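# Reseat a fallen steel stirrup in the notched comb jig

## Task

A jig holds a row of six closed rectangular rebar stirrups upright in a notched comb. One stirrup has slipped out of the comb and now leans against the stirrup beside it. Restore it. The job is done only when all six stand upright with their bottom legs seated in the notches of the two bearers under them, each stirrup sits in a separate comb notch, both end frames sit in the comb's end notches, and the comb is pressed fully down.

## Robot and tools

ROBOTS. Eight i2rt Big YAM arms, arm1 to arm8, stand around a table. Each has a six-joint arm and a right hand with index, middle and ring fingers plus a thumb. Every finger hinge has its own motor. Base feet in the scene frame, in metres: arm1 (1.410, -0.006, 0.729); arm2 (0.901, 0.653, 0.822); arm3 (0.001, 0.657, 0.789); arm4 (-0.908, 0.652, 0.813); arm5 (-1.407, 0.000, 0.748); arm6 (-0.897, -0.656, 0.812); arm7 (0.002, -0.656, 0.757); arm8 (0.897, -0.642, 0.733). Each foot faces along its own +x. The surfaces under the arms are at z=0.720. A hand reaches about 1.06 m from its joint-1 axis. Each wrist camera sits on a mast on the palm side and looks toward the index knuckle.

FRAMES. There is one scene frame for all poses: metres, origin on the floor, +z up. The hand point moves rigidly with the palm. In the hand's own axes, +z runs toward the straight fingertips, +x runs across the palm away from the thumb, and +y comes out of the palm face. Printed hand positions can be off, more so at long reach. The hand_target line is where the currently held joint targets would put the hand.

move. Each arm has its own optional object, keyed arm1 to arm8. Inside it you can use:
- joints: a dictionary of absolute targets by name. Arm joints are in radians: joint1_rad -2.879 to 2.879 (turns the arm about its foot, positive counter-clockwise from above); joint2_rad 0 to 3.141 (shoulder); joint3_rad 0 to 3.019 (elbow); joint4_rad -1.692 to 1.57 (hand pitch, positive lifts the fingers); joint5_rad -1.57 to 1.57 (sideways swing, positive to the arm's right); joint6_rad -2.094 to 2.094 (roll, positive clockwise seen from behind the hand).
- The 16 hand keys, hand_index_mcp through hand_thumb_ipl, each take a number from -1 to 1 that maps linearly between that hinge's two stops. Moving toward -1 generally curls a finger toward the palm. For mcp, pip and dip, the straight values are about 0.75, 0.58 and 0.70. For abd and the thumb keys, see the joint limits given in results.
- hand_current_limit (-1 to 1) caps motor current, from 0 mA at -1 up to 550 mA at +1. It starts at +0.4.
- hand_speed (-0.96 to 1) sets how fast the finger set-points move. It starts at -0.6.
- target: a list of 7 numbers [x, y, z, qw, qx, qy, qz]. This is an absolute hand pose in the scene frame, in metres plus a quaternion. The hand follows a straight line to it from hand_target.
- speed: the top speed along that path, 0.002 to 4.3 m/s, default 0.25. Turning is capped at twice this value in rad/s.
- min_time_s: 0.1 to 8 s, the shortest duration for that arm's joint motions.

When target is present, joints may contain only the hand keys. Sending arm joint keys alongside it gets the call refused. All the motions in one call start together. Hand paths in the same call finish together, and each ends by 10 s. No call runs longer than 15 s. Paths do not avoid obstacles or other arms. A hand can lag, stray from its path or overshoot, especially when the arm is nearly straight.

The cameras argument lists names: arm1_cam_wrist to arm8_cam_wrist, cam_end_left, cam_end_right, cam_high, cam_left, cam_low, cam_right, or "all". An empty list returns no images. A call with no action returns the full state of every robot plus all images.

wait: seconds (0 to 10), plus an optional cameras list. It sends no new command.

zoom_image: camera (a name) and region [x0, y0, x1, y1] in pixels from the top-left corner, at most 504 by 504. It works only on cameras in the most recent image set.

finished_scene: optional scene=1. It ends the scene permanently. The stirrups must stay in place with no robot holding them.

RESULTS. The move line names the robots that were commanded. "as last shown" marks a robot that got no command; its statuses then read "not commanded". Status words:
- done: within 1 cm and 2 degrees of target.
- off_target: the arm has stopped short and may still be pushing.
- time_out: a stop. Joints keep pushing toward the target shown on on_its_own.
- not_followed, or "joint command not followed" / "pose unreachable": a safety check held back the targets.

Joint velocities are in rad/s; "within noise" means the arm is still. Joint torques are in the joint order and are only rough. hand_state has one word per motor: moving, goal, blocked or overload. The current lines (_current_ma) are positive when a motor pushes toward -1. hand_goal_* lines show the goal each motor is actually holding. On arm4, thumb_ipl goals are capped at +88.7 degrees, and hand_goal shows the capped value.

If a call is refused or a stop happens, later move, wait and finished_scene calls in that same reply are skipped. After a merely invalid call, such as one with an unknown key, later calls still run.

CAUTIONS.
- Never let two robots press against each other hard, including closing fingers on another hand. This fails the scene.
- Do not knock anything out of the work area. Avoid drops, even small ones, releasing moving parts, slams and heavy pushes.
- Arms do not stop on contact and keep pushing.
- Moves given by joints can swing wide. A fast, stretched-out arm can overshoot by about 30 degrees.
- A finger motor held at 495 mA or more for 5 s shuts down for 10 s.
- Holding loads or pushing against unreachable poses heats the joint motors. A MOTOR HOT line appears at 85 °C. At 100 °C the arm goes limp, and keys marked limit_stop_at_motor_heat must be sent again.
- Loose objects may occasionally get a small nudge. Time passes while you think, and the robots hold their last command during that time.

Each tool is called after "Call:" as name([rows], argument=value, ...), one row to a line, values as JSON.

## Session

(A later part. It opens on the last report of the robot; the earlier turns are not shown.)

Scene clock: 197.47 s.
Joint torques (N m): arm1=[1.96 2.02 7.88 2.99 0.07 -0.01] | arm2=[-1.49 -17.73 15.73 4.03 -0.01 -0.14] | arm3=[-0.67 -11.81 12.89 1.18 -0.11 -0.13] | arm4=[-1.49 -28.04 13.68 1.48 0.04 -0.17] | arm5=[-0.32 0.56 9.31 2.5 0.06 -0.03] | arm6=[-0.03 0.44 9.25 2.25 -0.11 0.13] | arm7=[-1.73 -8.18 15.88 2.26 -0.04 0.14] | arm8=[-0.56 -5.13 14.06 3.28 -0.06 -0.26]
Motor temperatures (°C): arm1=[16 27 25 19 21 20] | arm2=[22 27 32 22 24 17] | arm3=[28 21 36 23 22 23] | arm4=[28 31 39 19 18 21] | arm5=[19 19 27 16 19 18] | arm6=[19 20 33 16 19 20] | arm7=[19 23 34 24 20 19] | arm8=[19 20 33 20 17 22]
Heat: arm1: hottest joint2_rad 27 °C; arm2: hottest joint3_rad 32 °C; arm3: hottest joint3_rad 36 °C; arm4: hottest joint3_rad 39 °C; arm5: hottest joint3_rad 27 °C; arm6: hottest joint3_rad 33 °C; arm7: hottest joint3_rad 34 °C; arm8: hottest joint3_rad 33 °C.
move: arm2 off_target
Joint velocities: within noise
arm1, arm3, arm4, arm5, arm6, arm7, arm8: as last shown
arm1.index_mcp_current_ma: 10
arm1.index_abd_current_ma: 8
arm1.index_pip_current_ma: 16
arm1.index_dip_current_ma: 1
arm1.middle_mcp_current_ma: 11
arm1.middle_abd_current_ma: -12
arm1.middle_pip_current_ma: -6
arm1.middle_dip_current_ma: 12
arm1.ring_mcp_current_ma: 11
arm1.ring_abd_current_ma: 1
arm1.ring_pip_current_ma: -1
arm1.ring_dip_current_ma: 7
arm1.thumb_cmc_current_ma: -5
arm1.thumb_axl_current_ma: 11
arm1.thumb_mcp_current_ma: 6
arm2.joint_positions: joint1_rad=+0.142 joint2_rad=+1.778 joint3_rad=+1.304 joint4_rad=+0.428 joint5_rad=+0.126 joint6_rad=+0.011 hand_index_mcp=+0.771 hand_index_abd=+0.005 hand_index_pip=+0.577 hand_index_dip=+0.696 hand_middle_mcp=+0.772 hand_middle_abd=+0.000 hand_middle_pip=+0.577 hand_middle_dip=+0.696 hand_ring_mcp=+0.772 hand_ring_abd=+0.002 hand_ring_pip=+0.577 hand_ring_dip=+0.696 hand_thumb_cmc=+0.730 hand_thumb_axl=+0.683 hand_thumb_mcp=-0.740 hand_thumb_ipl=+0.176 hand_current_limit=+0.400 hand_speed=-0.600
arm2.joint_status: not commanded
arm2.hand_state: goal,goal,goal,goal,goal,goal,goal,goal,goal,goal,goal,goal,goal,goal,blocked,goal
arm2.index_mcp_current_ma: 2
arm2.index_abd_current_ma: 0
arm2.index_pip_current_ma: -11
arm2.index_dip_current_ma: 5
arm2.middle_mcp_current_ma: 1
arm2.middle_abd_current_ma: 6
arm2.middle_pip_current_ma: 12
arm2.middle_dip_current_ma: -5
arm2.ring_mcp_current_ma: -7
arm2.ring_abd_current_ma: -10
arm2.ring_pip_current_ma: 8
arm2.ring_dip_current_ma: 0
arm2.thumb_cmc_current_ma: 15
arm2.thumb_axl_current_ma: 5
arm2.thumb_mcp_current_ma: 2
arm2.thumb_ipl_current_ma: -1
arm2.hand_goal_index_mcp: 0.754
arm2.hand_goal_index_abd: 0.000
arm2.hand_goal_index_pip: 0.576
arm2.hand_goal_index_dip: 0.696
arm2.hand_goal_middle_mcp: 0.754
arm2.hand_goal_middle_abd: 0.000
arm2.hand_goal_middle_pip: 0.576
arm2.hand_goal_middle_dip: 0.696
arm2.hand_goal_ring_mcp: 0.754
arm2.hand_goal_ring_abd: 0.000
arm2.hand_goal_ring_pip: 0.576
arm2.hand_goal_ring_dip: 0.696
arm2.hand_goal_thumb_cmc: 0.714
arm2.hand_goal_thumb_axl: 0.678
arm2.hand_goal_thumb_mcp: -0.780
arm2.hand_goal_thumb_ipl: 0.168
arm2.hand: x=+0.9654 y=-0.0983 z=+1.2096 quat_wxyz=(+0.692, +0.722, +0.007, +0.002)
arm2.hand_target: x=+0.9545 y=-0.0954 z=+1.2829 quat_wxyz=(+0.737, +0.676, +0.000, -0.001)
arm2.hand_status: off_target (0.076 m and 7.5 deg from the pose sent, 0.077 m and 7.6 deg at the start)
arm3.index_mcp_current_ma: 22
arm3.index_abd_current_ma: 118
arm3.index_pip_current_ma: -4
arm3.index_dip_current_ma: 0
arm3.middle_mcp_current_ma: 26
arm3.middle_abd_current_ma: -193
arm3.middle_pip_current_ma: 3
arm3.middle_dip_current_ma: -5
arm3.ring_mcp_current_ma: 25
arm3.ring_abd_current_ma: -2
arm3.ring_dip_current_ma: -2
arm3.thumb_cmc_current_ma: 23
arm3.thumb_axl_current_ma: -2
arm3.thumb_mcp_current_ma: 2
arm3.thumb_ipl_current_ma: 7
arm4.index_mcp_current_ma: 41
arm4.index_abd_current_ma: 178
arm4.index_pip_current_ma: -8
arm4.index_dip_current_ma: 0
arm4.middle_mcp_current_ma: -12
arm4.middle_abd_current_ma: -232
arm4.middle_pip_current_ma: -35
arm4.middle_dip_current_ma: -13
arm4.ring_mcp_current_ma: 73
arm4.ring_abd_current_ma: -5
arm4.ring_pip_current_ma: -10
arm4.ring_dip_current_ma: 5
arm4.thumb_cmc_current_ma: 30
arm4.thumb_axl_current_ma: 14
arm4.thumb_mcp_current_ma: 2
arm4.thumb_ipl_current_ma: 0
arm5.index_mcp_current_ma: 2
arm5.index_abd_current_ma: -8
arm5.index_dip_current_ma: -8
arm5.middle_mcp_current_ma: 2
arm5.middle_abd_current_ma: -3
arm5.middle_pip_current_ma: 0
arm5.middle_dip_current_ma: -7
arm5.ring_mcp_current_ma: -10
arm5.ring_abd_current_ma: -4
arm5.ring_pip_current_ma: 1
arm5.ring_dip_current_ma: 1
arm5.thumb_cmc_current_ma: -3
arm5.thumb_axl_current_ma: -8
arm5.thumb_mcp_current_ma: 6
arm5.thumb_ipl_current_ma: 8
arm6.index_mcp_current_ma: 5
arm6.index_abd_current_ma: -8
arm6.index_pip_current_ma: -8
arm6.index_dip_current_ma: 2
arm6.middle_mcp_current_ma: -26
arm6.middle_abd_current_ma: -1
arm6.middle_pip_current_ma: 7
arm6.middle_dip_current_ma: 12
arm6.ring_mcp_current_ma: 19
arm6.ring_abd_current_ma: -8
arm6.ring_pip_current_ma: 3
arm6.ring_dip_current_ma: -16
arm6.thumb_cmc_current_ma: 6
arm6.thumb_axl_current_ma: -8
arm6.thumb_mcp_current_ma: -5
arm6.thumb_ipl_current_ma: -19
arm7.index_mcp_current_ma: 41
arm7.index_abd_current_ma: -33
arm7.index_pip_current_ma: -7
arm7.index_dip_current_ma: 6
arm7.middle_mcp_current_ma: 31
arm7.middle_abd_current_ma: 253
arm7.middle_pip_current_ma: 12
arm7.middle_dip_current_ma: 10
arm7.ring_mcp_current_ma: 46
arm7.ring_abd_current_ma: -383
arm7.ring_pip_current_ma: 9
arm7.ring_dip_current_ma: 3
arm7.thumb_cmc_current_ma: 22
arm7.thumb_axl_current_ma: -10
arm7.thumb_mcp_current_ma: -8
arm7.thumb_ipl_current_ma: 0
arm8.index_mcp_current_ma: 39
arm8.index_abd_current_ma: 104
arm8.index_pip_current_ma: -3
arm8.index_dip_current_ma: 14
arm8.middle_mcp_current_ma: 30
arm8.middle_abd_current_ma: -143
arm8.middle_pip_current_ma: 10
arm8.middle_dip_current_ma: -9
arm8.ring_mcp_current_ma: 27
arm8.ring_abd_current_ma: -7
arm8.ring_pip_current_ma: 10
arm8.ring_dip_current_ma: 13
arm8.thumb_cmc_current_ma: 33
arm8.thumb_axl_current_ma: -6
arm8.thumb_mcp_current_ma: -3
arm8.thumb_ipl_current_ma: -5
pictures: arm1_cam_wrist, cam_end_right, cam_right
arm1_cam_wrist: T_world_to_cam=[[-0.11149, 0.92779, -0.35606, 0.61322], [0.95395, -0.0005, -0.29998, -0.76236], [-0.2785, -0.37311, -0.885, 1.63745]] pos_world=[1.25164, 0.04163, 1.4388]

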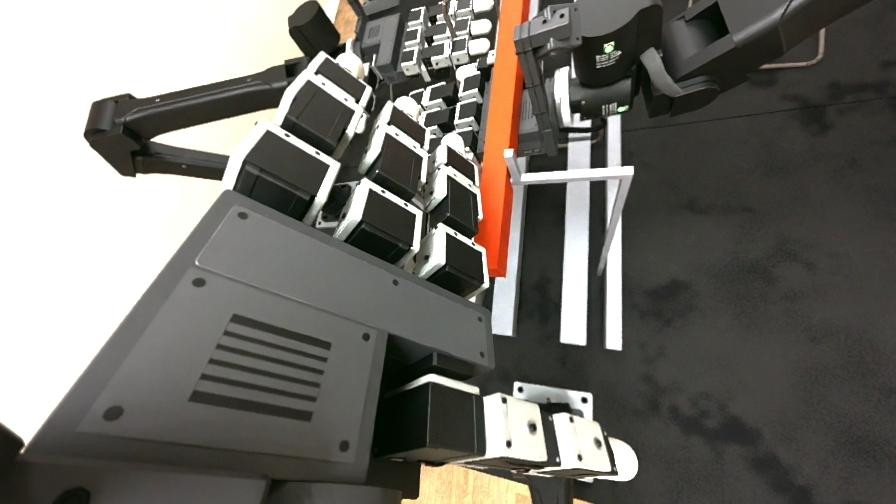

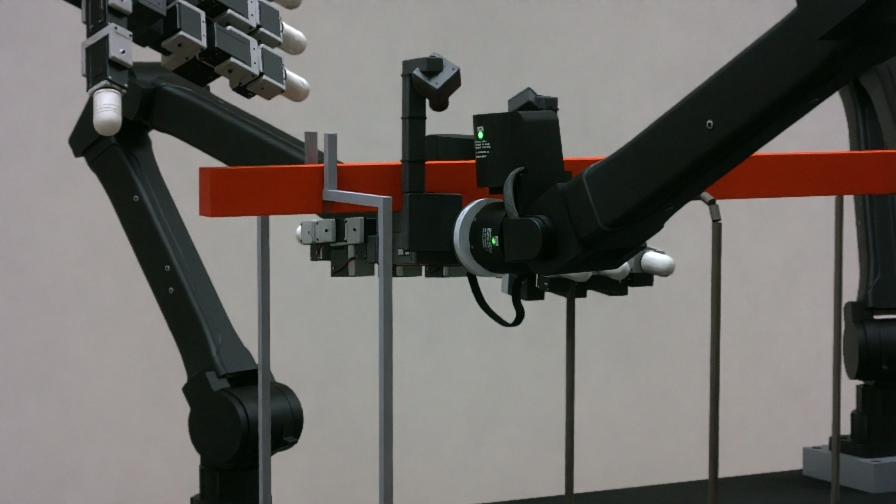

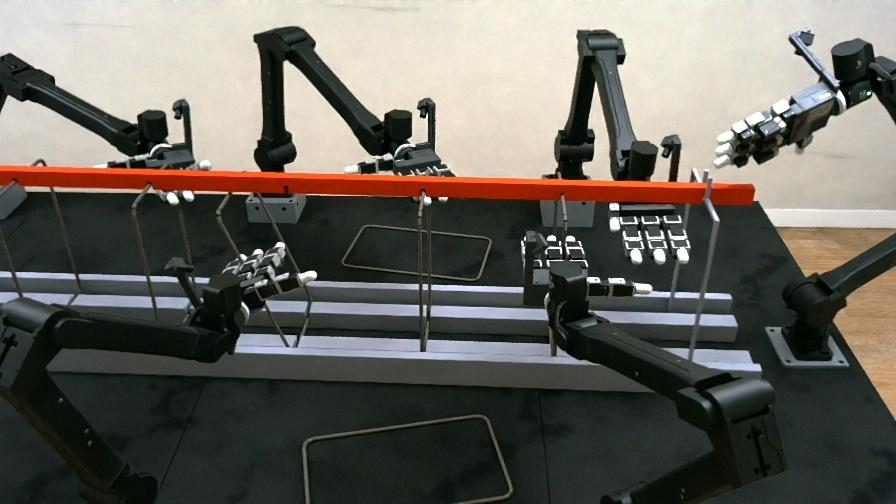

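Call:
move(arm2={"target": [0.955, -0.104, 1.31, 0.7373, 0.6756, 0, 0], "speed": 0.03}, cameras=["cam_end_right", "cam_right"])

Call:
zoom_image(camera="cam_end_right", region=[180, 80, 530, 380])

Scene clock: 200.67 s.
Joint torques (N m): arm1=[1.55 2.2 7.91 2.96 0.1 0.02] | arm2=[-1.55 -19.43 16.65 3.44 0.03 -0.14] | arm3=[-0.67 -11.81 12.89 1.17 -0.11 -0.13] | arm4=[-1.08 -27.28 13.56 1.78 0.1 -0.17] | arm5=[-0.38 0.56 9.31 2.5 0.06 -0.03] | arm6=[0.03 0.38 9.25 2.25 -0.1 0.13] | arm7=[-1.96 -8.12 15.88 2.32 -0.03 0.13] | arm8=[-0.62 -5.25 14.06 3.29 -0.07 -0.27]
Motor temperatures (°C): arm1=[16 27 25 19 21 20] | arm2=[22 27 33 22 24 17] | arm3=[28 21 36 23 22 23] | arm4=[28 31 39 19 18 21] | arm5=[19 19 27 16 19 18] | arm6=[19 20 33 16 19 20] | arm7=[19 23 34 24 20 19] | arm8=[19 20 33 20 17 22]
Heat: arm1: hottest joint2_rad 27 °C; arm2: hottest joint3_rad 33 °C; arm3: hottest joint3_rad 36 °C; arm4: hottest joint3_rad 39 °C; arm5: hottest joint3_rad 27 °C; arm6: hottest joint3_rad 33 °C; arm7: hottest joint3_rad 34 °C; arm8: hottest joint3_rad 33 °C.
move: arm2 off_target
Joint velocities: within noise
arm1.joint_positions: joint1_rad=+0.242 joint2_rad=+0.555 joint3_rad=+1.408 joint4_rad=-1.215 joint5_rad=-0.003 joint6_rad=+1.053 hand_index_mcp=+0.769 hand_index_abd=+0.001 hand_index_pip=+0.577 hand_index_dip=+0.696 hand_middle_mcp=+0.769 hand_middle_abd=+0.002 hand_middle_pip=+0.577 hand_middle_dip=+0.696 hand_ring_mcp=+0.772 hand_ring_abd=+0.001 hand_ring_pip=+0.577 hand_ring_dip=+0.696 hand_thumb_cmc=+0.728 hand_thumb_axl=+0.677 hand_thumb_mcp=+0.224 hand_thumb_ipl=+0.168 hand_current_limit=+0.400 hand_speed=-0.600
arm1.joint_status: not commanded
arm1.hand_state: goal,goal,goal,goal,goal,goal,goal,goal,goal,goal,goal,goal,goal,goal,goal,goal
arm1.index_mcp_current_ma: 8
arm1.index_abd_current_ma: 4
arm1.index_pip_current_ma: 10
arm1.index_dip_current_ma: 4
arm1.middle_mcp_current_ma: 10
arm1.middle_abd_current_ma: -8
arm1.middle_pip_current_ma: -14
arm1.middle_dip_current_ma: 6
arm1.ring_mcp_current_ma: 12
arm1.ring_abd_current_ma: -6
arm1.ring_pip_current_ma: -7
arm1.ring_dip_current_ma: 7
arm1.thumb_cmc_current_ma: -6
arm1.thumb_axl_current_ma: 6
arm1.thumb_mcp_current_ma: 6
arm1.thumb_ipl_current_ma: -3
arm1.hand_goal_index_mcp: 0.754
arm1.hand_goal_index_abd: 0.000
arm1.hand_goal_index_pip: 0.576
arm1.hand_goal_index_dip: 0.696
arm1.hand_goal_middle_mcp: 0.754
arm1.hand_goal_middle_abd: 0.000
arm1.hand_goal_middle_pip: 0.576
arm1.hand_goal_middle_dip: 0.696
arm1.hand_goal_ring_mcp: 0.754
arm1.hand_goal_ring_abd: 0.000
arm1.hand_goal_ring_pip: 0.576
arm1.hand_goal_ring_dip: 0.696
arm1.hand_goal_thumb_cmc: 0.714
arm1.hand_goal_thumb_axl: 0.678
arm1.hand_goal_thumb_mcp: 0.226
arm1.hand_goal_thumb_ipl: 0.168
arm1.hand: x=+1.1657 y=+0.0276 z=+1.3357 quat_wxyz=(+0.562, +0.304, -0.765, -0.071)
arm1.hand_target: x=+1.1648 y=+0.0262 z=+1.3383 quat_wxyz=(+0.572, +0.302, -0.760, -0.069)
arm1.hand_status: not commanded
arm2.joint_positions: joint1_rad=+0.142 joint2_rad=+1.777 joint3_rad=+1.314 joint4_rad=+0.393 joint5_rad=+0.126 joint6_rad=+0.011 hand_index_mcp=+0.771 hand_index_abd=+0.005 hand_index_pip=+0.577 hand_index_dip=+0.696 hand_middle_mcp=+0.772 hand_middle_abd=+0.000 hand_middle_pip=+0.577 hand_middle_dip=+0.696 hand_ring_mcp=+0.772 hand_ring_abd=+0.002 hand_ring_pip=+0.577 hand_ring_dip=+0.696 hand_thumb_cmc=+0.738 hand_thumb_axl=+0.680 hand_thumb_mcp=-0.739 hand_thumb_ipl=+0.176 hand_current_limit=+0.400 hand_speed=-0.600
arm2.joint_status: not commanded
arm2.hand_state: goal,goal,goal,goal,goal,goal,goal,goal,goal,goal,goal,goal,blocked,goal,blocked,goal
arm2.index_mcp_current_ma: 4
arm2.index_abd_current_ma: 10
arm2.index_pip_current_ma: -5
arm2.index_dip_current_ma: 3
arm2.middle_mcp_current_ma: -2
arm2.middle_abd_current_ma: 12
arm2.middle_pip_current_ma: 13
arm2.middle_dip_current_ma: 2
arm2.ring_mcp_current_ma: -11
arm2.ring_abd_current_ma: 11
arm2.ring_pip_current_ma: -3
arm2.ring_dip_current_ma: -4
arm2.thumb_cmc_current_ma: 18
arm2.thumb_axl_current_ma: 18
arm2.thumb_mcp_current_ma: -6
arm2.thumb_ipl_current_ma: -1
arm2.hand_goal_index_mcp: 0.754
arm2.hand_goal_index_abd: 0.000
arm2.hand_goal_index_pip: 0.576
arm2.hand_goal_index_dip: 0.696
arm2.hand_goal_middle_mcp: 0.754
arm2.hand_goal_middle_abd: 0.000
arm2.hand_goal_middle_pip: 0.576
arm2.hand_goal_middle_dip: 0.696
arm2.hand_goal_ring_mcp: 0.754
arm2.hand_goal_ring_abd: 0.000
arm2.hand_goal_ring_pip: 0.576
arm2.hand_goal_ring_dip: 0.696
arm2.hand_goal_thumb_cmc: 0.714
arm2.hand_goal_thumb_axl: 0.678
arm2.hand_goal_thumb_mcp: -0.780
arm2.hand_goal_thumb_ipl: 0.168
arm2.hand: x=+0.9658 y=-0.1015 z=+1.2077 quat_wxyz=(+0.683, +0.730, +0.008, +0.001)
arm2.hand_target: x=+0.9547 y=-0.0919 z=+1.3038 quat_wxyz=(+0.737, +0.675, +0.000, -0.001)
arm2.hand_status: off_target (0.103 m and 8.9 deg from the pose sent, 0.101 m and 7.5 deg at the start; pose on its path clipped on 17 of 43 steps)
arm3.joint_positions: joint1_rad=+0.961 joint2_rad=+1.684 joint3_rad=+1.118 joint4_rad=+0.548 joint5_rad=+0.481 joint6_rad=+0.004 hand_index_mcp=+0.771 hand_index_abd=-0.032 hand_index_pip=+0.577 hand_index_dip=+0.696 hand_middle_mcp=+0.769 hand_middle_abd=+0.030 hand_middle_pip=+0.577 hand_middle_dip=+0.696 hand_ring_mcp=+0.768 hand_ring_abd=+0.001 hand_ring_pip=+0.577 hand_ring_dip=+0.696 hand_thumb_cmc=+0.728 hand_thumb_axl=+0.677 hand_thumb_mcp=+0.228 hand_thumb_ipl=+0.168 hand_current_limit=+0.400 hand_speed=-0.600
arm3.joint_status: not commanded
arm3.hand_state: goal,blocked,goal,goal,goal,blocked,goal,goal,goal,goal,goal,goal,goal,goal,goal,goal
arm3.index_mcp_current_ma: 29
arm3.index_abd_current_ma: 117
arm3.index_pip_current_ma: -7
arm3.index_dip_current_ma: -2
arm3.middle_mcp_current_ma: 20
arm3.middle_abd_current_ma: -191
arm3.middle_pip_current_ma: 4
arm3.middle_dip_current_ma: -11
arm3.ring_mcp_current_ma: 28
arm3.ring_abd_current_ma: -2
arm3.ring_pip_current_ma: 0
arm3.ring_dip_current_ma: -6
arm3.thumb_cmc_current_ma: 24
arm3.thumb_axl_current_ma: -3
arm3.thumb_mcp_current_ma: 0
arm3.thumb_ipl_current_ma: 12
arm3.hand_goal_index_mcp: 0.754
arm3.hand_goal_index_abd: -0.150
arm3.hand_goal_index_pip: 0.576
arm3.hand_goal_index_dip: 0.696
arm3.hand_goal_middle_mcp: 0.754
arm3.hand_goal_middle_abd: 0.190
arm3.hand_goal_middle_pip: 0.576
arm3.hand_goal_middle_dip: 0.696
arm3.hand_goal_ring_mcp: 0.754
arm3.hand_goal_ring_abd: 0.000
arm3.hand_goal_ring_pip: 0.576
arm3.hand_goal_ring_dip: 0.696
arm3.hand_goal_thumb_cmc: 0.714
arm3.hand_goal_thumb_axl: 0.678
arm3.hand_goal_thumb_mcp: 0.226
arm3.hand_goal_thumb_ipl: 0.168
arm3.hand: x=+0.4760 y=+0.1779 z=+1.1754 quat_wxyz=(+0.690, +0.689, +0.157, +0.157)
arm3.hand_target: x=+0.4800 y=+0.1635 z=+1.1768 quat_wxyz=(+0.690, +0.690, +0.153, +0.153)
arm3.hand_status: not commanded
arm4.joint_positions: joint1_rad=+1.171 joint2_rad=+2.289 joint3_rad=+2.042 joint4_rad=+0.219 joint5_rad=+0.611 joint6_rad=+0.000 hand_index_mcp=+0.766 hand_index_abd=-0.077 hand_index_pip=+0.577 hand_index_dip=+0.696 hand_middle_mcp=+0.754 hand_middle_abd=+0.032 hand_middle_pip=+0.569 hand_middle_dip=+0.690 hand_ring_mcp=+0.317 hand_ring_abd=-0.005 hand_ring_pip=+0.577 hand_ring_dip=+0.696 hand_thumb_cmc=+0.721 hand_thumb_axl=+0.677 hand_thumb_mcp=+0.226 hand_thumb_ipl=+0.168 hand_current_limit=+0.400 hand_speed=-0.600
arm4.joint_status: not commanded
arm4.hand_state: goal,blocked,goal,goal,goal,blocked,goal,goal,goal,goal,goal,goal,goal,goal,goal,goal
arm4.index_mcp_current_ma: 43
arm4.index_abd_current_ma: 185
arm4.index_pip_current_ma: 6
arm4.index_dip_current_ma: 10
arm4.middle_mcp_current_ma: -7
arm4.middle_abd_current_ma: -220
arm4.middle_pip_current_ma: -36
arm4.middle_dip_current_ma: -25
arm4.ring_mcp_current_ma: 73
arm4.ring_abd_current_ma: -5
arm4.ring_pip_current_ma: -10
arm4.ring_dip_current_ma: -3
arm4.thumb_cmc_current_ma: 37
arm4.thumb_axl_current_ma: 6
arm4.thumb_mcp_current_ma: 5
arm4.thumb_ipl_current_ma: 0
arm4.hand_goal_index_mcp: 0.754
arm4.hand_goal_index_abd: -0.150
arm4.hand_goal_index_pip: 0.576
arm4.hand_goal_index_dip: 0.696
arm4.hand_goal_middle_mcp: 0.754
arm4.hand_goal_middle_abd: 0.120
arm4.hand_goal_middle_pip: 0.576
arm4.hand_goal_middle_dip: 0.696
arm4.hand_goal_ring_mcp: 0.300
arm4.hand_goal_ring_abd: 0.000
arm4.hand_goal_ring_pip: 0.576
arm4.hand_goal_ring_dip: 0.696
arm4.hand_goal_thumb_cmc: 0.714
arm4.hand_goal_thumb_axl: 0.678
arm4.hand_goal_thumb_mcp: 0.226
arm4.hand_goal_thumb_ipl: 0.168
arm4.hand: x=-0.1405 y=+0.1723 z=+1.1727 quat_wxyz=(+0.673, +0.690, +0.191, +0.184)
arm4.hand_target: x=-0.1407 y=+0.1637 z=+1.1886 quat_wxyz=(+0.683, +0.683, +0.183, +0.183)
arm4.hand_status: not commanded
arm5.joint_positions: joint1_rad=-0.432 joint2_rad=+0.645 joint3_rad=+1.439 joint4_rad=-1.339 joint5_rad=-0.024 joint6_rad=+1.060 hand_index_mcp=+0.756 hand_index_abd=+0.000 hand_index_pip=+0.577 hand_index_dip=+0.696 hand_middle_mcp=+0.755 hand_middle_abd=+0.000 hand_middle_pip=+0.577 hand_middle_dip=+0.696 hand_ring_mcp=+0.755 hand_ring_abd=+0.000 hand_ring_pip=+0.577 hand_ring_dip=+0.696 hand_thumb_cmc=+0.716 hand_thumb_axl=+0.677 hand_thumb_mcp=+0.226 hand_thumb_ipl=+0.168 hand_current_limit=+0.400 hand_speed=-0.600
arm5.joint_status: not commanded
arm5.hand_state: goal,goal,goal,goal,goal,goal,goal,goal,goal,goal,goal,goal,goal,goal,goal,goal
arm5.index_mcp_current_ma: 2
arm5.index_abd_current_ma: -6
arm5.index_pip_current_ma: 9
arm5.index_dip_current_ma: -6
arm5.middle_mcp_current_ma: 6
arm5.middle_abd_current_ma: 6
arm5.middle_pip_current_ma: 1
arm5.middle_dip_current_ma: -6
arm5.ring_mcp_current_ma: -7
arm5.ring_abd_current_ma: -10
arm5.ring_pip_current_ma: 6
arm5.ring_dip_current_ma: 4
arm5.thumb_cmc_current_ma: -7
arm5.thumb_axl_current_ma: -8
arm5.thumb_mcp_current_ma: 1
arm5.thumb_ipl_current_ma: 6
arm5.hand_goal_index_mcp: 0.754
arm5.hand_goal_index_abd: 0.000
arm5.hand_goal_index_pip: 0.576
arm5.hand_goal_index_dip: 0.696
arm5.hand_goal_middle_mcp: 0.754
arm5.hand_goal_middle_abd: 0.000
arm5.hand_goal_middle_pip: 0.576
arm5.hand_goal_middle_dip: 0.696
arm5.hand_goal_ring_mcp: 0.754
arm5.hand_goal_ring_abd: 0.000
arm5.hand_goal_ring_pip: 0.576
arm5.hand_goal_ring_dip: 0.696
arm5.hand_goal_thumb_cmc: 0.714
arm5.hand_goal_thumb_axl: 0.678
arm5.hand_goal_thumb_mcp: 0.226
arm5.hand_goal_thumb_ipl: 0.168
arm5.hand: x=-1.2037 y=-0.1707 z=+1.3222 quat_wxyz=(+0.202, +0.869, +0.061, +0.447)
arm5.hand_target: x=-1.2066 y=-0.1696 z=+1.3357 quat_wxyz=(+0.208, +0.861, +0.061, +0.459)
arm5.hand_status: not commanded
arm6.joint_positions: joint1_rad=-0.427 joint2_rad=+0.616 joint3_rad=+1.414 joint4_rad=-1.179 joint5_rad=-0.072 joint6_rad=+1.122 hand_index_mcp=+0.754 hand_index_abd=+0.003 hand_index_pip=+0.577 hand_index_dip=+0.696 hand_middle_mcp=+0.754 hand_middle_abd=+0.002 hand_middle_pip=+0.577 hand_middle_dip=+0.696 hand_ring_mcp=+0.754 hand_ring_abd=+0.003 hand_ring_pip=+0.577 hand_ring_dip=+0.696 hand_thumb_cmc=+0.714 hand_thumb_axl=+0.677 hand_thumb_mcp=+0.226 hand_thumb_ipl=+0.168 hand_current_limit=+0.400 hand_speed=-0.600
arm6.joint_status: not commanded
arm6.hand_state: goal,goal,goal,goal,goal,goal,goal,goal,goal,goal,goal,goal,goal,goal,goal,goal
arm6.index_mcp_current_ma: 4
arm6.index_abd_current_ma: -12
arm6.index_pip_current_ma: -2
arm6.index_dip_current_ma: -5
arm6.middle_mcp_current_ma: -18
arm6.middle_abd_current_ma: 7
arm6.middle_pip_current_ma: 5
arm6.middle_dip_current_ma: -6
arm6.ring_mcp_current_ma: 0
arm6.ring_abd_current_ma: 12
arm6.ring_pip_current_ma: -14
arm6.ring_dip_current_ma: -7
arm6.thumb_cmc_current_ma: 17
arm6.thumb_axl_current_ma: -15
arm6.thumb_mcp_current_ma: -25
arm6.thumb_ipl_current_ma: -17
arm6.hand_goal_index_mcp: 0.754
arm6.hand_goal_index_abd: 0.000
arm6.hand_goal_index_pip: 0.576
arm6.hand_goal_index_dip: 0.696
arm6.hand_goal_middle_mcp: 0.754
arm6.hand_goal_middle_abd: 0.000
arm6.hand_goal_middle_pip: 0.576
arm6.hand_goal_middle_dip: 0.696
arm6.hand_goal_ring_mcp: 0.754
arm6.hand_goal_ring_abd: 0.000
arm6.hand_goal_ring_pip: 0.576
arm6.hand_goal_ring_dip: 0.696
arm6.hand_goal_thumb_cmc: 0.714
arm6.hand_goal_thumb_axl: 0.678
arm6.hand_goal_thumb_mcp: 0.226
arm6.hand_goal_thumb_ipl: 0.168
arm6.hand: x=-0.7181 y=-0.4521 z=+1.4107 quat_wxyz=(-0.228, +0.562, +0.607, +0.514)
arm6.hand_target: x=-0.7194 y=-0.4553 z=+1.4202 quat_wxyz=(-0.231, +0.558, +0.603, +0.522)
arm6.hand_status: not commanded
arm7: as last shown
arm7.index_mcp_current_ma: 39
arm7.index_abd_current_ma: -26
arm7.index_dip_current_ma: 1
arm7.middle_abd_current_ma: 255
arm7.middle_dip_current_ma: 12
arm7.ring_mcp_current_ma: 44
arm7.ring_abd_current_ma: -385
arm7.ring_pip_current_ma: 6
arm7.thumb_cmc_current_ma: 23
arm7.thumb_mcp_current_ma: -9
arm7.thumb_ipl_current_ma: 2
arm8.joint_positions: joint1_rad=+0.401 joint2_rad=+1.012 joint3_rad=+0.651 joint4_rad=+0.296 joint5_rad=+0.411 joint6_rad=+0.018 hand_index_mcp=+0.785 hand_index_abd=-0.030 hand_index_pip=+0.577 hand_index_dip=+0.696 hand_middle_mcp=+0.783 hand_middle_abd=+0.036 hand_middle_pip=+0.577 hand_middle_dip=+0.696 hand_ring_mcp=+0.780 hand_ring_abd=-0.006 hand_ring_pip=+0.577 hand_ring_dip=+0.696 hand_thumb_cmc=+0.737 hand_thumb_axl=+0.677 hand_thumb_mcp=+0.225 hand_thumb_ipl=+0.168 hand_current_limit=+0.400 hand_speed=-0.600
arm8.joint_status: not commanded
arm8.hand_state: blocked,blocked,goal,goal,blocked,blocked,goal,goal,blocked,goal,goal,goal,blocked,goal,goal,goal
arm8.index_mcp_current_ma: 47
arm8.index_abd_current_ma: 111
arm8.index_pip_current_ma: 9
arm8.index_dip_current_ma: 4
arm8.middle_mcp_current_ma: 41
arm8.middle_abd_current_ma: -127
arm8.middle_pip_current_ma: 1
arm8.middle_dip_current_ma: -14
arm8.ring_mcp_current_ma: 40
arm8.ring_abd_current_ma: -18
arm8.ring_pip_current_ma: -1
arm8.ring_dip_current_ma: -11
arm8.thumb_cmc_current_ma: 29
arm8.thumb_axl_current_ma: -6
arm8.thumb_mcp_current_ma: 3
arm8.thumb_ipl_current_ma: 14
arm8.hand_goal_index_mcp: 0.754
arm8.hand_goal_index_abd: -0.150
arm8.hand_goal_index_pip: 0.576
arm8.hand_goal_index_dip: 0.696
arm8.hand_goal_middle_mcp: 0.754
arm8.hand_goal_middle_abd: 0.190
arm8.hand_goal_middle_pip: 0.576
arm8.hand_goal_middle_dip: 0.696
arm8.hand_goal_ring_mcp: 0.754
arm8.hand_goal_ring_abd: 0.000
arm8.hand_goal_ring_pip: 0.576
arm8.hand_goal_ring_dip: 0.696
arm8.hand_goal_thumb_cmc: 0.714
arm8.hand_goal_thumb_axl: 0.678
arm8.hand_goal_thumb_mcp: 0.226
arm8.hand_goal_thumb_ipl: 0.168
arm8.hand: x=+0.7898 y=-0.1822 z=+1.1568 quat_wxyz=(+0.002, -0.007, +0.726, +0.687)
arm8.hand_target: x=+0.7910 y=-0.1760 z=+1.1862 quat_wxyz=(+0.000, +0.000, +0.707, +0.707)
arm8.hand_status: not commanded

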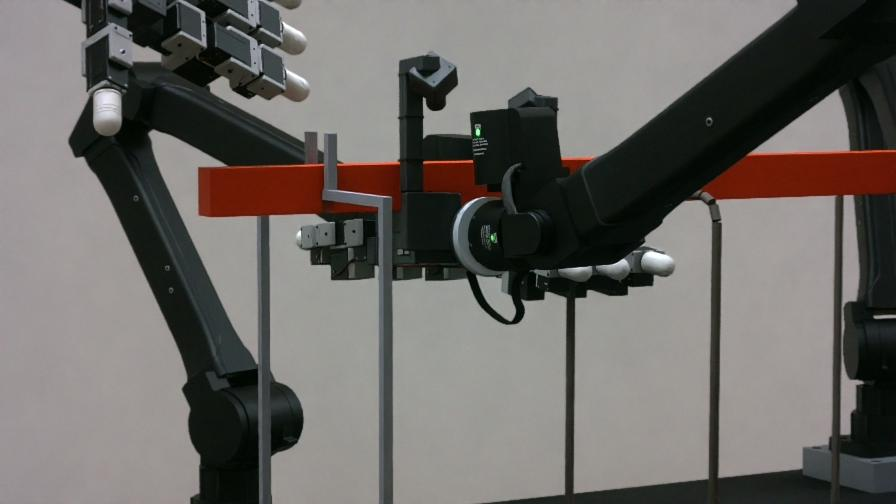

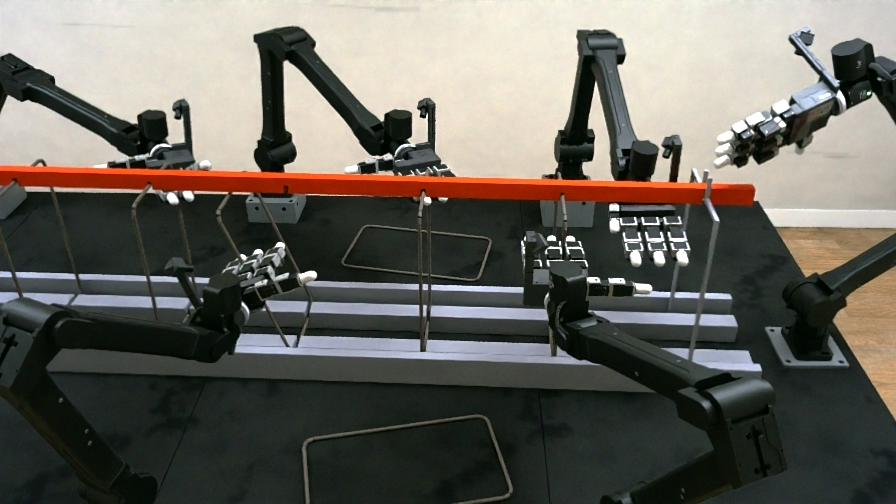

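Scaled by 1.440.

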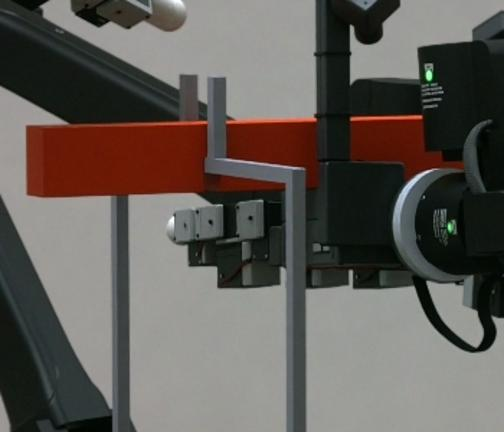

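Call:
move(arm2={"joints": {"joint2_rad": 1.68, "joint3_rad": 1.435, "joint4_rad": 0.43}, "min_time_s": 2}, cameras=["cam_end_right", "cam_right"])

Call:
zoom_image(camera="cam_end_right", region=[180, 80, 530, 380])

Scene clock: 207.97 s.
Joint torques (N m): arm1=[1.55 3.31 8.08 3.04 0.07 0.01] | arm2=[-1.61 -20.25 16.79 4.62 0 -0.21] | arm3=[-0.62 -11.81 12.89 1.18 -0.11 -0.13] | arm4=[-1.67 -27.75 13.81 1.25 0.07 -0.18] | arm5=[-0.32 0.56 9.31 2.48 0.06 -0.02] | arm6=[-0.03 0.44 9.25 2.26 -0.11 0.13] | arm7=[-1.67 -8.29 15.84 2.26 -0.05 0.12] | arm8=[-0.56 -5.13 14.08 3.28 -0.03 -0.27]
Motor temperatures (°C): arm1=[16 27 25 19 21 20] | arm2=[22 27 35 22 24 17] | arm3=[28 21 37 23 22 23] | arm4=[28 31 39 19 18 21] | arm5=[19 19 27 16 19 18] | arm6=[19 19 33 16 19 20] | arm7=[19 22 35 24 19 19] | arm8=[19 20 33 20 17 22]
Heat: arm1: hottest joint2_rad 27 °C; arm2: hottest joint3_rad 35 °C; arm3: hottest joint3_rad 37 °C; arm4: hottest joint3_rad 39 °C; arm5: hottest joint3_rad 27 °C; arm6: hottest joint3_rad 33 °C; arm7: hottest joint3_rad 35 °C; arm8: hottest joint3_rad 33 °C.
move: arm2 time_out
Joint velocities: within noise
arm1, arm3, arm4, arm5, arm6, arm7, arm8: as last shown
arm1.index_mcp_current_ma: 9
arm1.index_abd_current_ma: 9
arm1.index_pip_current_ma: 8
arm1.index_dip_current_ma: 13
arm1.middle_mcp_current_ma: 0
arm1.middle_abd_current_ma: -9
arm1.middle_pip_current_ma: -5
arm1.middle_dip_current_ma: -3
arm1.ring_mcp_current_ma: 6
arm1.ring_abd_current_ma: -8
arm1.ring_dip_current_ma: 9
arm1.thumb_cmc_current_ma: -8
arm1.thumb_axl_current_ma: 11
arm1.thumb_mcp_current_ma: 11
arm1.thumb_ipl_current_ma: 6
arm2.joint_positions: joint1_rad=+0.142 joint2_rad=+1.743 joint3_rad=+1.340 joint4_rad=+0.393 joint5_rad=+0.125 joint6_rad=+0.018 hand_index_mcp=+0.771 hand_index_abd=+0.005 hand_index_pip=+0.577 hand_index_dip=+0.696 hand_middle_mcp=+0.772 hand_middle_abd=+0.000 hand_middle_pip=+0.577 hand_middle_dip=+0.696 hand_ring_mcp=+0.772 hand_ring_abd=+0.002 hand_ring_pip=+0.577 hand_ring_dip=+0.696 hand_thumb_cmc=+0.742 hand_thumb_axl=+0.683 hand_thumb_mcp=-0.738 hand_thumb_ipl=+0.176 hand_current_limit=+0.400 hand_speed=-0.600
arm2.joint_status: joint3_rad time_out (moved +0.027 of +0.121); the others done
arm2.hand_state: goal,goal,goal,goal,goal,goal,goal,goal,goal,goal,goal,goal,blocked,goal,blocked,goal
arm2.index_mcp_current_ma: 5
arm2.index_abd_current_ma: 8
arm2.index_pip_current_ma: -16
arm2.index_dip_current_ma: 7
arm2.middle_mcp_current_ma: 1
arm2.middle_abd_current_ma: 9
arm2.middle_pip_current_ma: 7
arm2.middle_dip_current_ma: 6
arm2.ring_mcp_current_ma: -15
arm2.ring_abd_current_ma: -5
arm2.ring_pip_current_ma: 7
arm2.ring_dip_current_ma: 2
arm2.thumb_cmc_current_ma: 10
arm2.thumb_axl_current_ma: 7
arm2.thumb_mcp_current_ma: 10
arm2.thumb_ipl_current_ma: -6
arm2.hand_goal_index_mcp: 0.754
arm2.hand_goal_index_abd: 0.000
arm2.hand_goal_index_pip: 0.576
arm2.hand_goal_index_dip: 0.696
arm2.hand_goal_middle_mcp: 0.754
arm2.hand_goal_middle_abd: 0.000
arm2.hand_goal_middle_pip: 0.576
arm2.hand_goal_middle_dip: 0.696
arm2.hand_goal_ring_mcp: 0.754
arm2.hand_goal_ring_abd: 0.000
arm2.hand_goal_ring_pip: 0.576
arm2.hand_goal_ring_dip: 0.696
arm2.hand_goal_thumb_cmc: 0.714
arm2.hand_goal_thumb_axl: 0.678
arm2.hand_goal_thumb_mcp: -0.780
arm2.hand_goal_thumb_ipl: 0.168
arm2.on_its_own: joint3_rad reads +1.340 and still pushes toward +1.435 since a time_out
arm2.hand: x=+0.9649 y=-0.0946 z=+1.2474 quat_wxyz=(+0.704, +0.710, +0.003, +0.007)
arm2.hand_target: x=+0.9528 y=-0.0709 z=+1.3585 quat_wxyz=(+0.770, +0.638, -0.004, +0.004)
arm2.hand_status: not commanded
arm3.index_mcp_current_ma: 26
arm3.index_abd_current_ma: 121
arm3.index_pip_current_ma: -8
arm3.middle_mcp_current_ma: 24
arm3.middle_abd_current_ma: -192
arm3.middle_pip_current_ma: 0
arm3.middle_dip_current_ma: -10
arm3.ring_mcp_current_ma: 29
arm3.ring_abd_current_ma: -3
arm3.ring_pip_current_ma: -2
arm3.ring_dip_current_ma: -1
arm3.thumb_cmc_current_ma: 20
arm3.thumb_axl_current_ma: 0
arm3.thumb_mcp_current_ma: 1
arm3.thumb_ipl_current_ma: 10
arm4.joint_positions: joint1_rad=+1.171 joint2_rad=+2.289 joint3_rad=+2.042 joint4_rad=+0.219 joint5_rad=+0.612 joint6_rad=+0.000 hand_index_mcp=+0.766 hand_index_abd=-0.077 hand_index_pip=+0.577 hand_index_dip=+0.696 hand_middle_mcp=+0.755 hand_middle_abd=+0.032 hand_middle_pip=+0.570 hand_middle_dip=+0.690 hand_ring_mcp=+0.317 hand_ring_abd=-0.005 hand_ring_pip=+0.577 hand_ring_dip=+0.696 hand_thumb_cmc=+0.721 hand_thumb_axl=+0.677 hand_thumb_mcp=+0.226 hand_thumb_ipl=+0.168 hand_current_limit=+0.400 hand_speed=-0.600
arm4.index_mcp_current_ma: 38
arm4.index_abd_current_ma: 178
arm4.index_pip_current_ma: 9
arm4.middle_mcp_current_ma: -12
arm4.middle_abd_current_ma: -224
arm4.middle_pip_current_ma: -27
arm4.middle_dip_current_ma: -15
arm4.ring_mcp_current_ma: 75
arm4.ring_abd_current_ma: 12
arm4.ring_pip_current_ma: -2
arm4.ring_dip_current_ma: -7
arm4.thumb_cmc_current_ma: 29
arm4.thumb_axl_current_ma: 19
arm4.thumb_mcp_current_ma: -9
arm4.thumb_ipl_current_ma: -3
arm4.hand: x=-0.1406 y=+0.1722 z=+1.1727 quat_wxyz=(+0.674, +0.690, +0.191, +0.184)
arm5.index_mcp_current_ma: -2
arm5.index_pip_current_ma: 13
arm5.index_dip_current_ma: -8
arm5.middle_mcp_current_ma: 1
arm5.middle_abd_current_ma: -1
arm5.middle_pip_current_ma: 3
arm5.middle_dip_current_ma: -9
arm5.ring_mcp_current_ma: -11
arm5.ring_abd_current_ma: -9
arm5.ring_pip_current_ma: 1
arm5.ring_dip_current_ma: -2
arm5.thumb_cmc_current_ma: -3
arm5.thumb_mcp_current_ma: 7
arm5.thumb_ipl_current_ma: 4
arm6.index_mcp_current_ma: 9
arm6.index_abd_current_ma: 13
arm6.index_pip_current_ma: -9
arm6.index_dip_current_ma: 13
arm6.middle_mcp_current_ma: -7
arm6.middle_abd_current_ma: 4
arm6.middle_pip_current_ma: -1
arm6.middle_dip_current_ma: 8
arm6.ring_mcp_current_ma: -14
arm6.ring_abd_current_ma: -28
arm6.ring_pip_current_ma: 7
arm6.ring_dip_current_ma: 0
arm6.thumb_cmc_current_ma: 22
arm6.thumb_axl_current_ma: -8
arm6.thumb_mcp_current_ma: -3
arm6.thumb_ipl_current_ma: -9
arm7.index_abd_current_ma: -28
arm7.index_pip_current_ma: -6
arm7.middle_mcp_current_ma: 32
arm7.middle_abd_current_ma: 256
arm7.middle_pip_current_ma: 11
arm7.middle_dip_current_ma: 6
arm7.ring_abd_current_ma: -386
arm7.ring_dip_current_ma: 4
arm7.thumb_cmc_current_ma: 21
arm7.thumb_axl_current_ma: -5
arm7.thumb_mcp_current_ma: -10
arm7.thumb_ipl_current_ma: 0
arm8.joint_positions: joint1_rad=+0.401 joint2_rad=+1.012 joint3_rad=+0.651 joint4_rad=+0.296 joint5_rad=+0.411 joint6_rad=+0.018 hand_index_mcp=+0.785 hand_index_abd=-0.030 hand_index_pip=+0.577 hand_index_dip=+0.696 hand_middle_mcp=+0.784 hand_middle_abd=+0.036 hand_middle_pip=+0.577 hand_middle_dip=+0.696 hand_ring_mcp=+0.780 hand_ring_abd=-0.006 hand_ring_pip=+0.577 hand_ring_dip=+0.696 hand_thumb_cmc=+0.737 hand_thumb_axl=+0.677 hand_thumb_mcp=+0.225 hand_thumb_ipl=+0.168 hand_current_limit=+0.400 hand_speed=-0.600
arm8.index_mcp_current_ma: 25
arm8.index_abd_current_ma: 126
arm8.index_pip_current_ma: -6
arm8.index_dip_current_ma: 1
arm8.middle_mcp_current_ma: 28
arm8.middle_abd_current_ma: -125
arm8.middle_pip_current_ma: 9
arm8.middle_dip_current_ma: -18
arm8.ring_mcp_current_ma: 37
arm8.ring_abd_current_ma: -12
arm8.ring_dip_current_ma: -12
arm8.thumb_cmc_current_ma: 21
arm8.thumb_axl_current_ma: -17
arm8.thumb_mcp_current_ma: -7
arm8.thumb_ipl_current_ma: 3
arm8.hand: x=+0.7897 y=-0.1822 z=+1.1568 quat_wxyz=(+0.002, -0.007, +0.726, +0.687)

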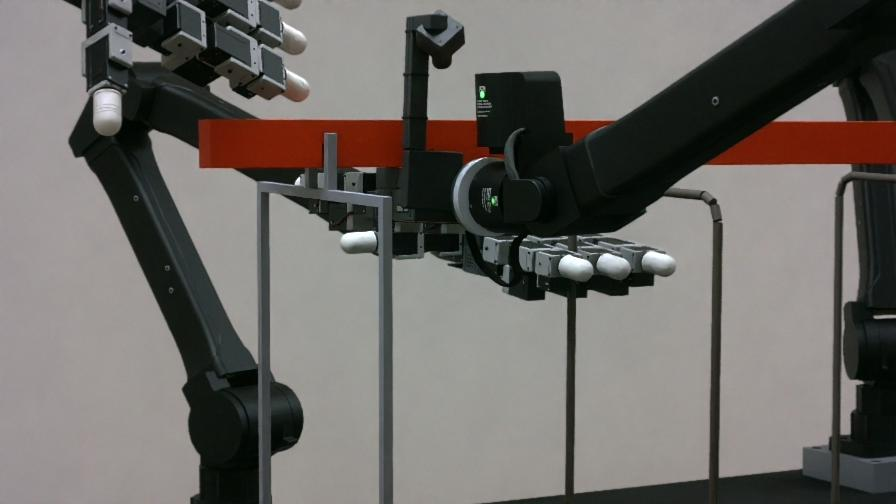

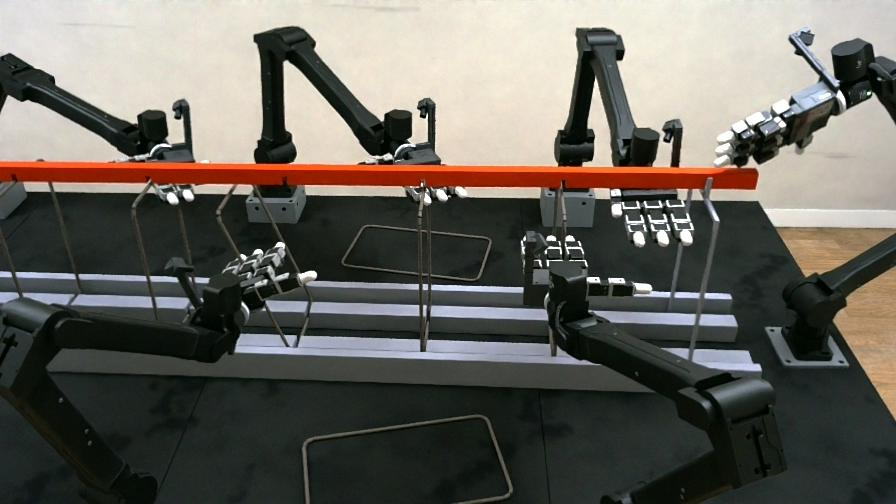

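Scaled by 1.440.

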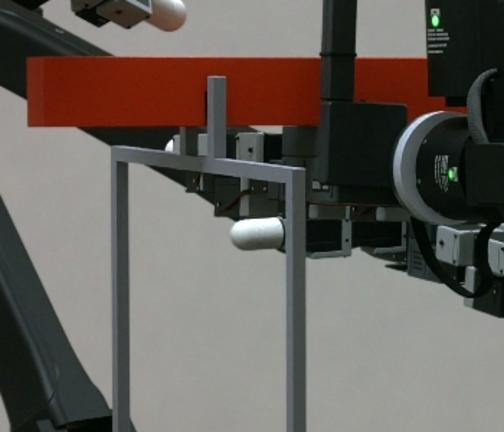

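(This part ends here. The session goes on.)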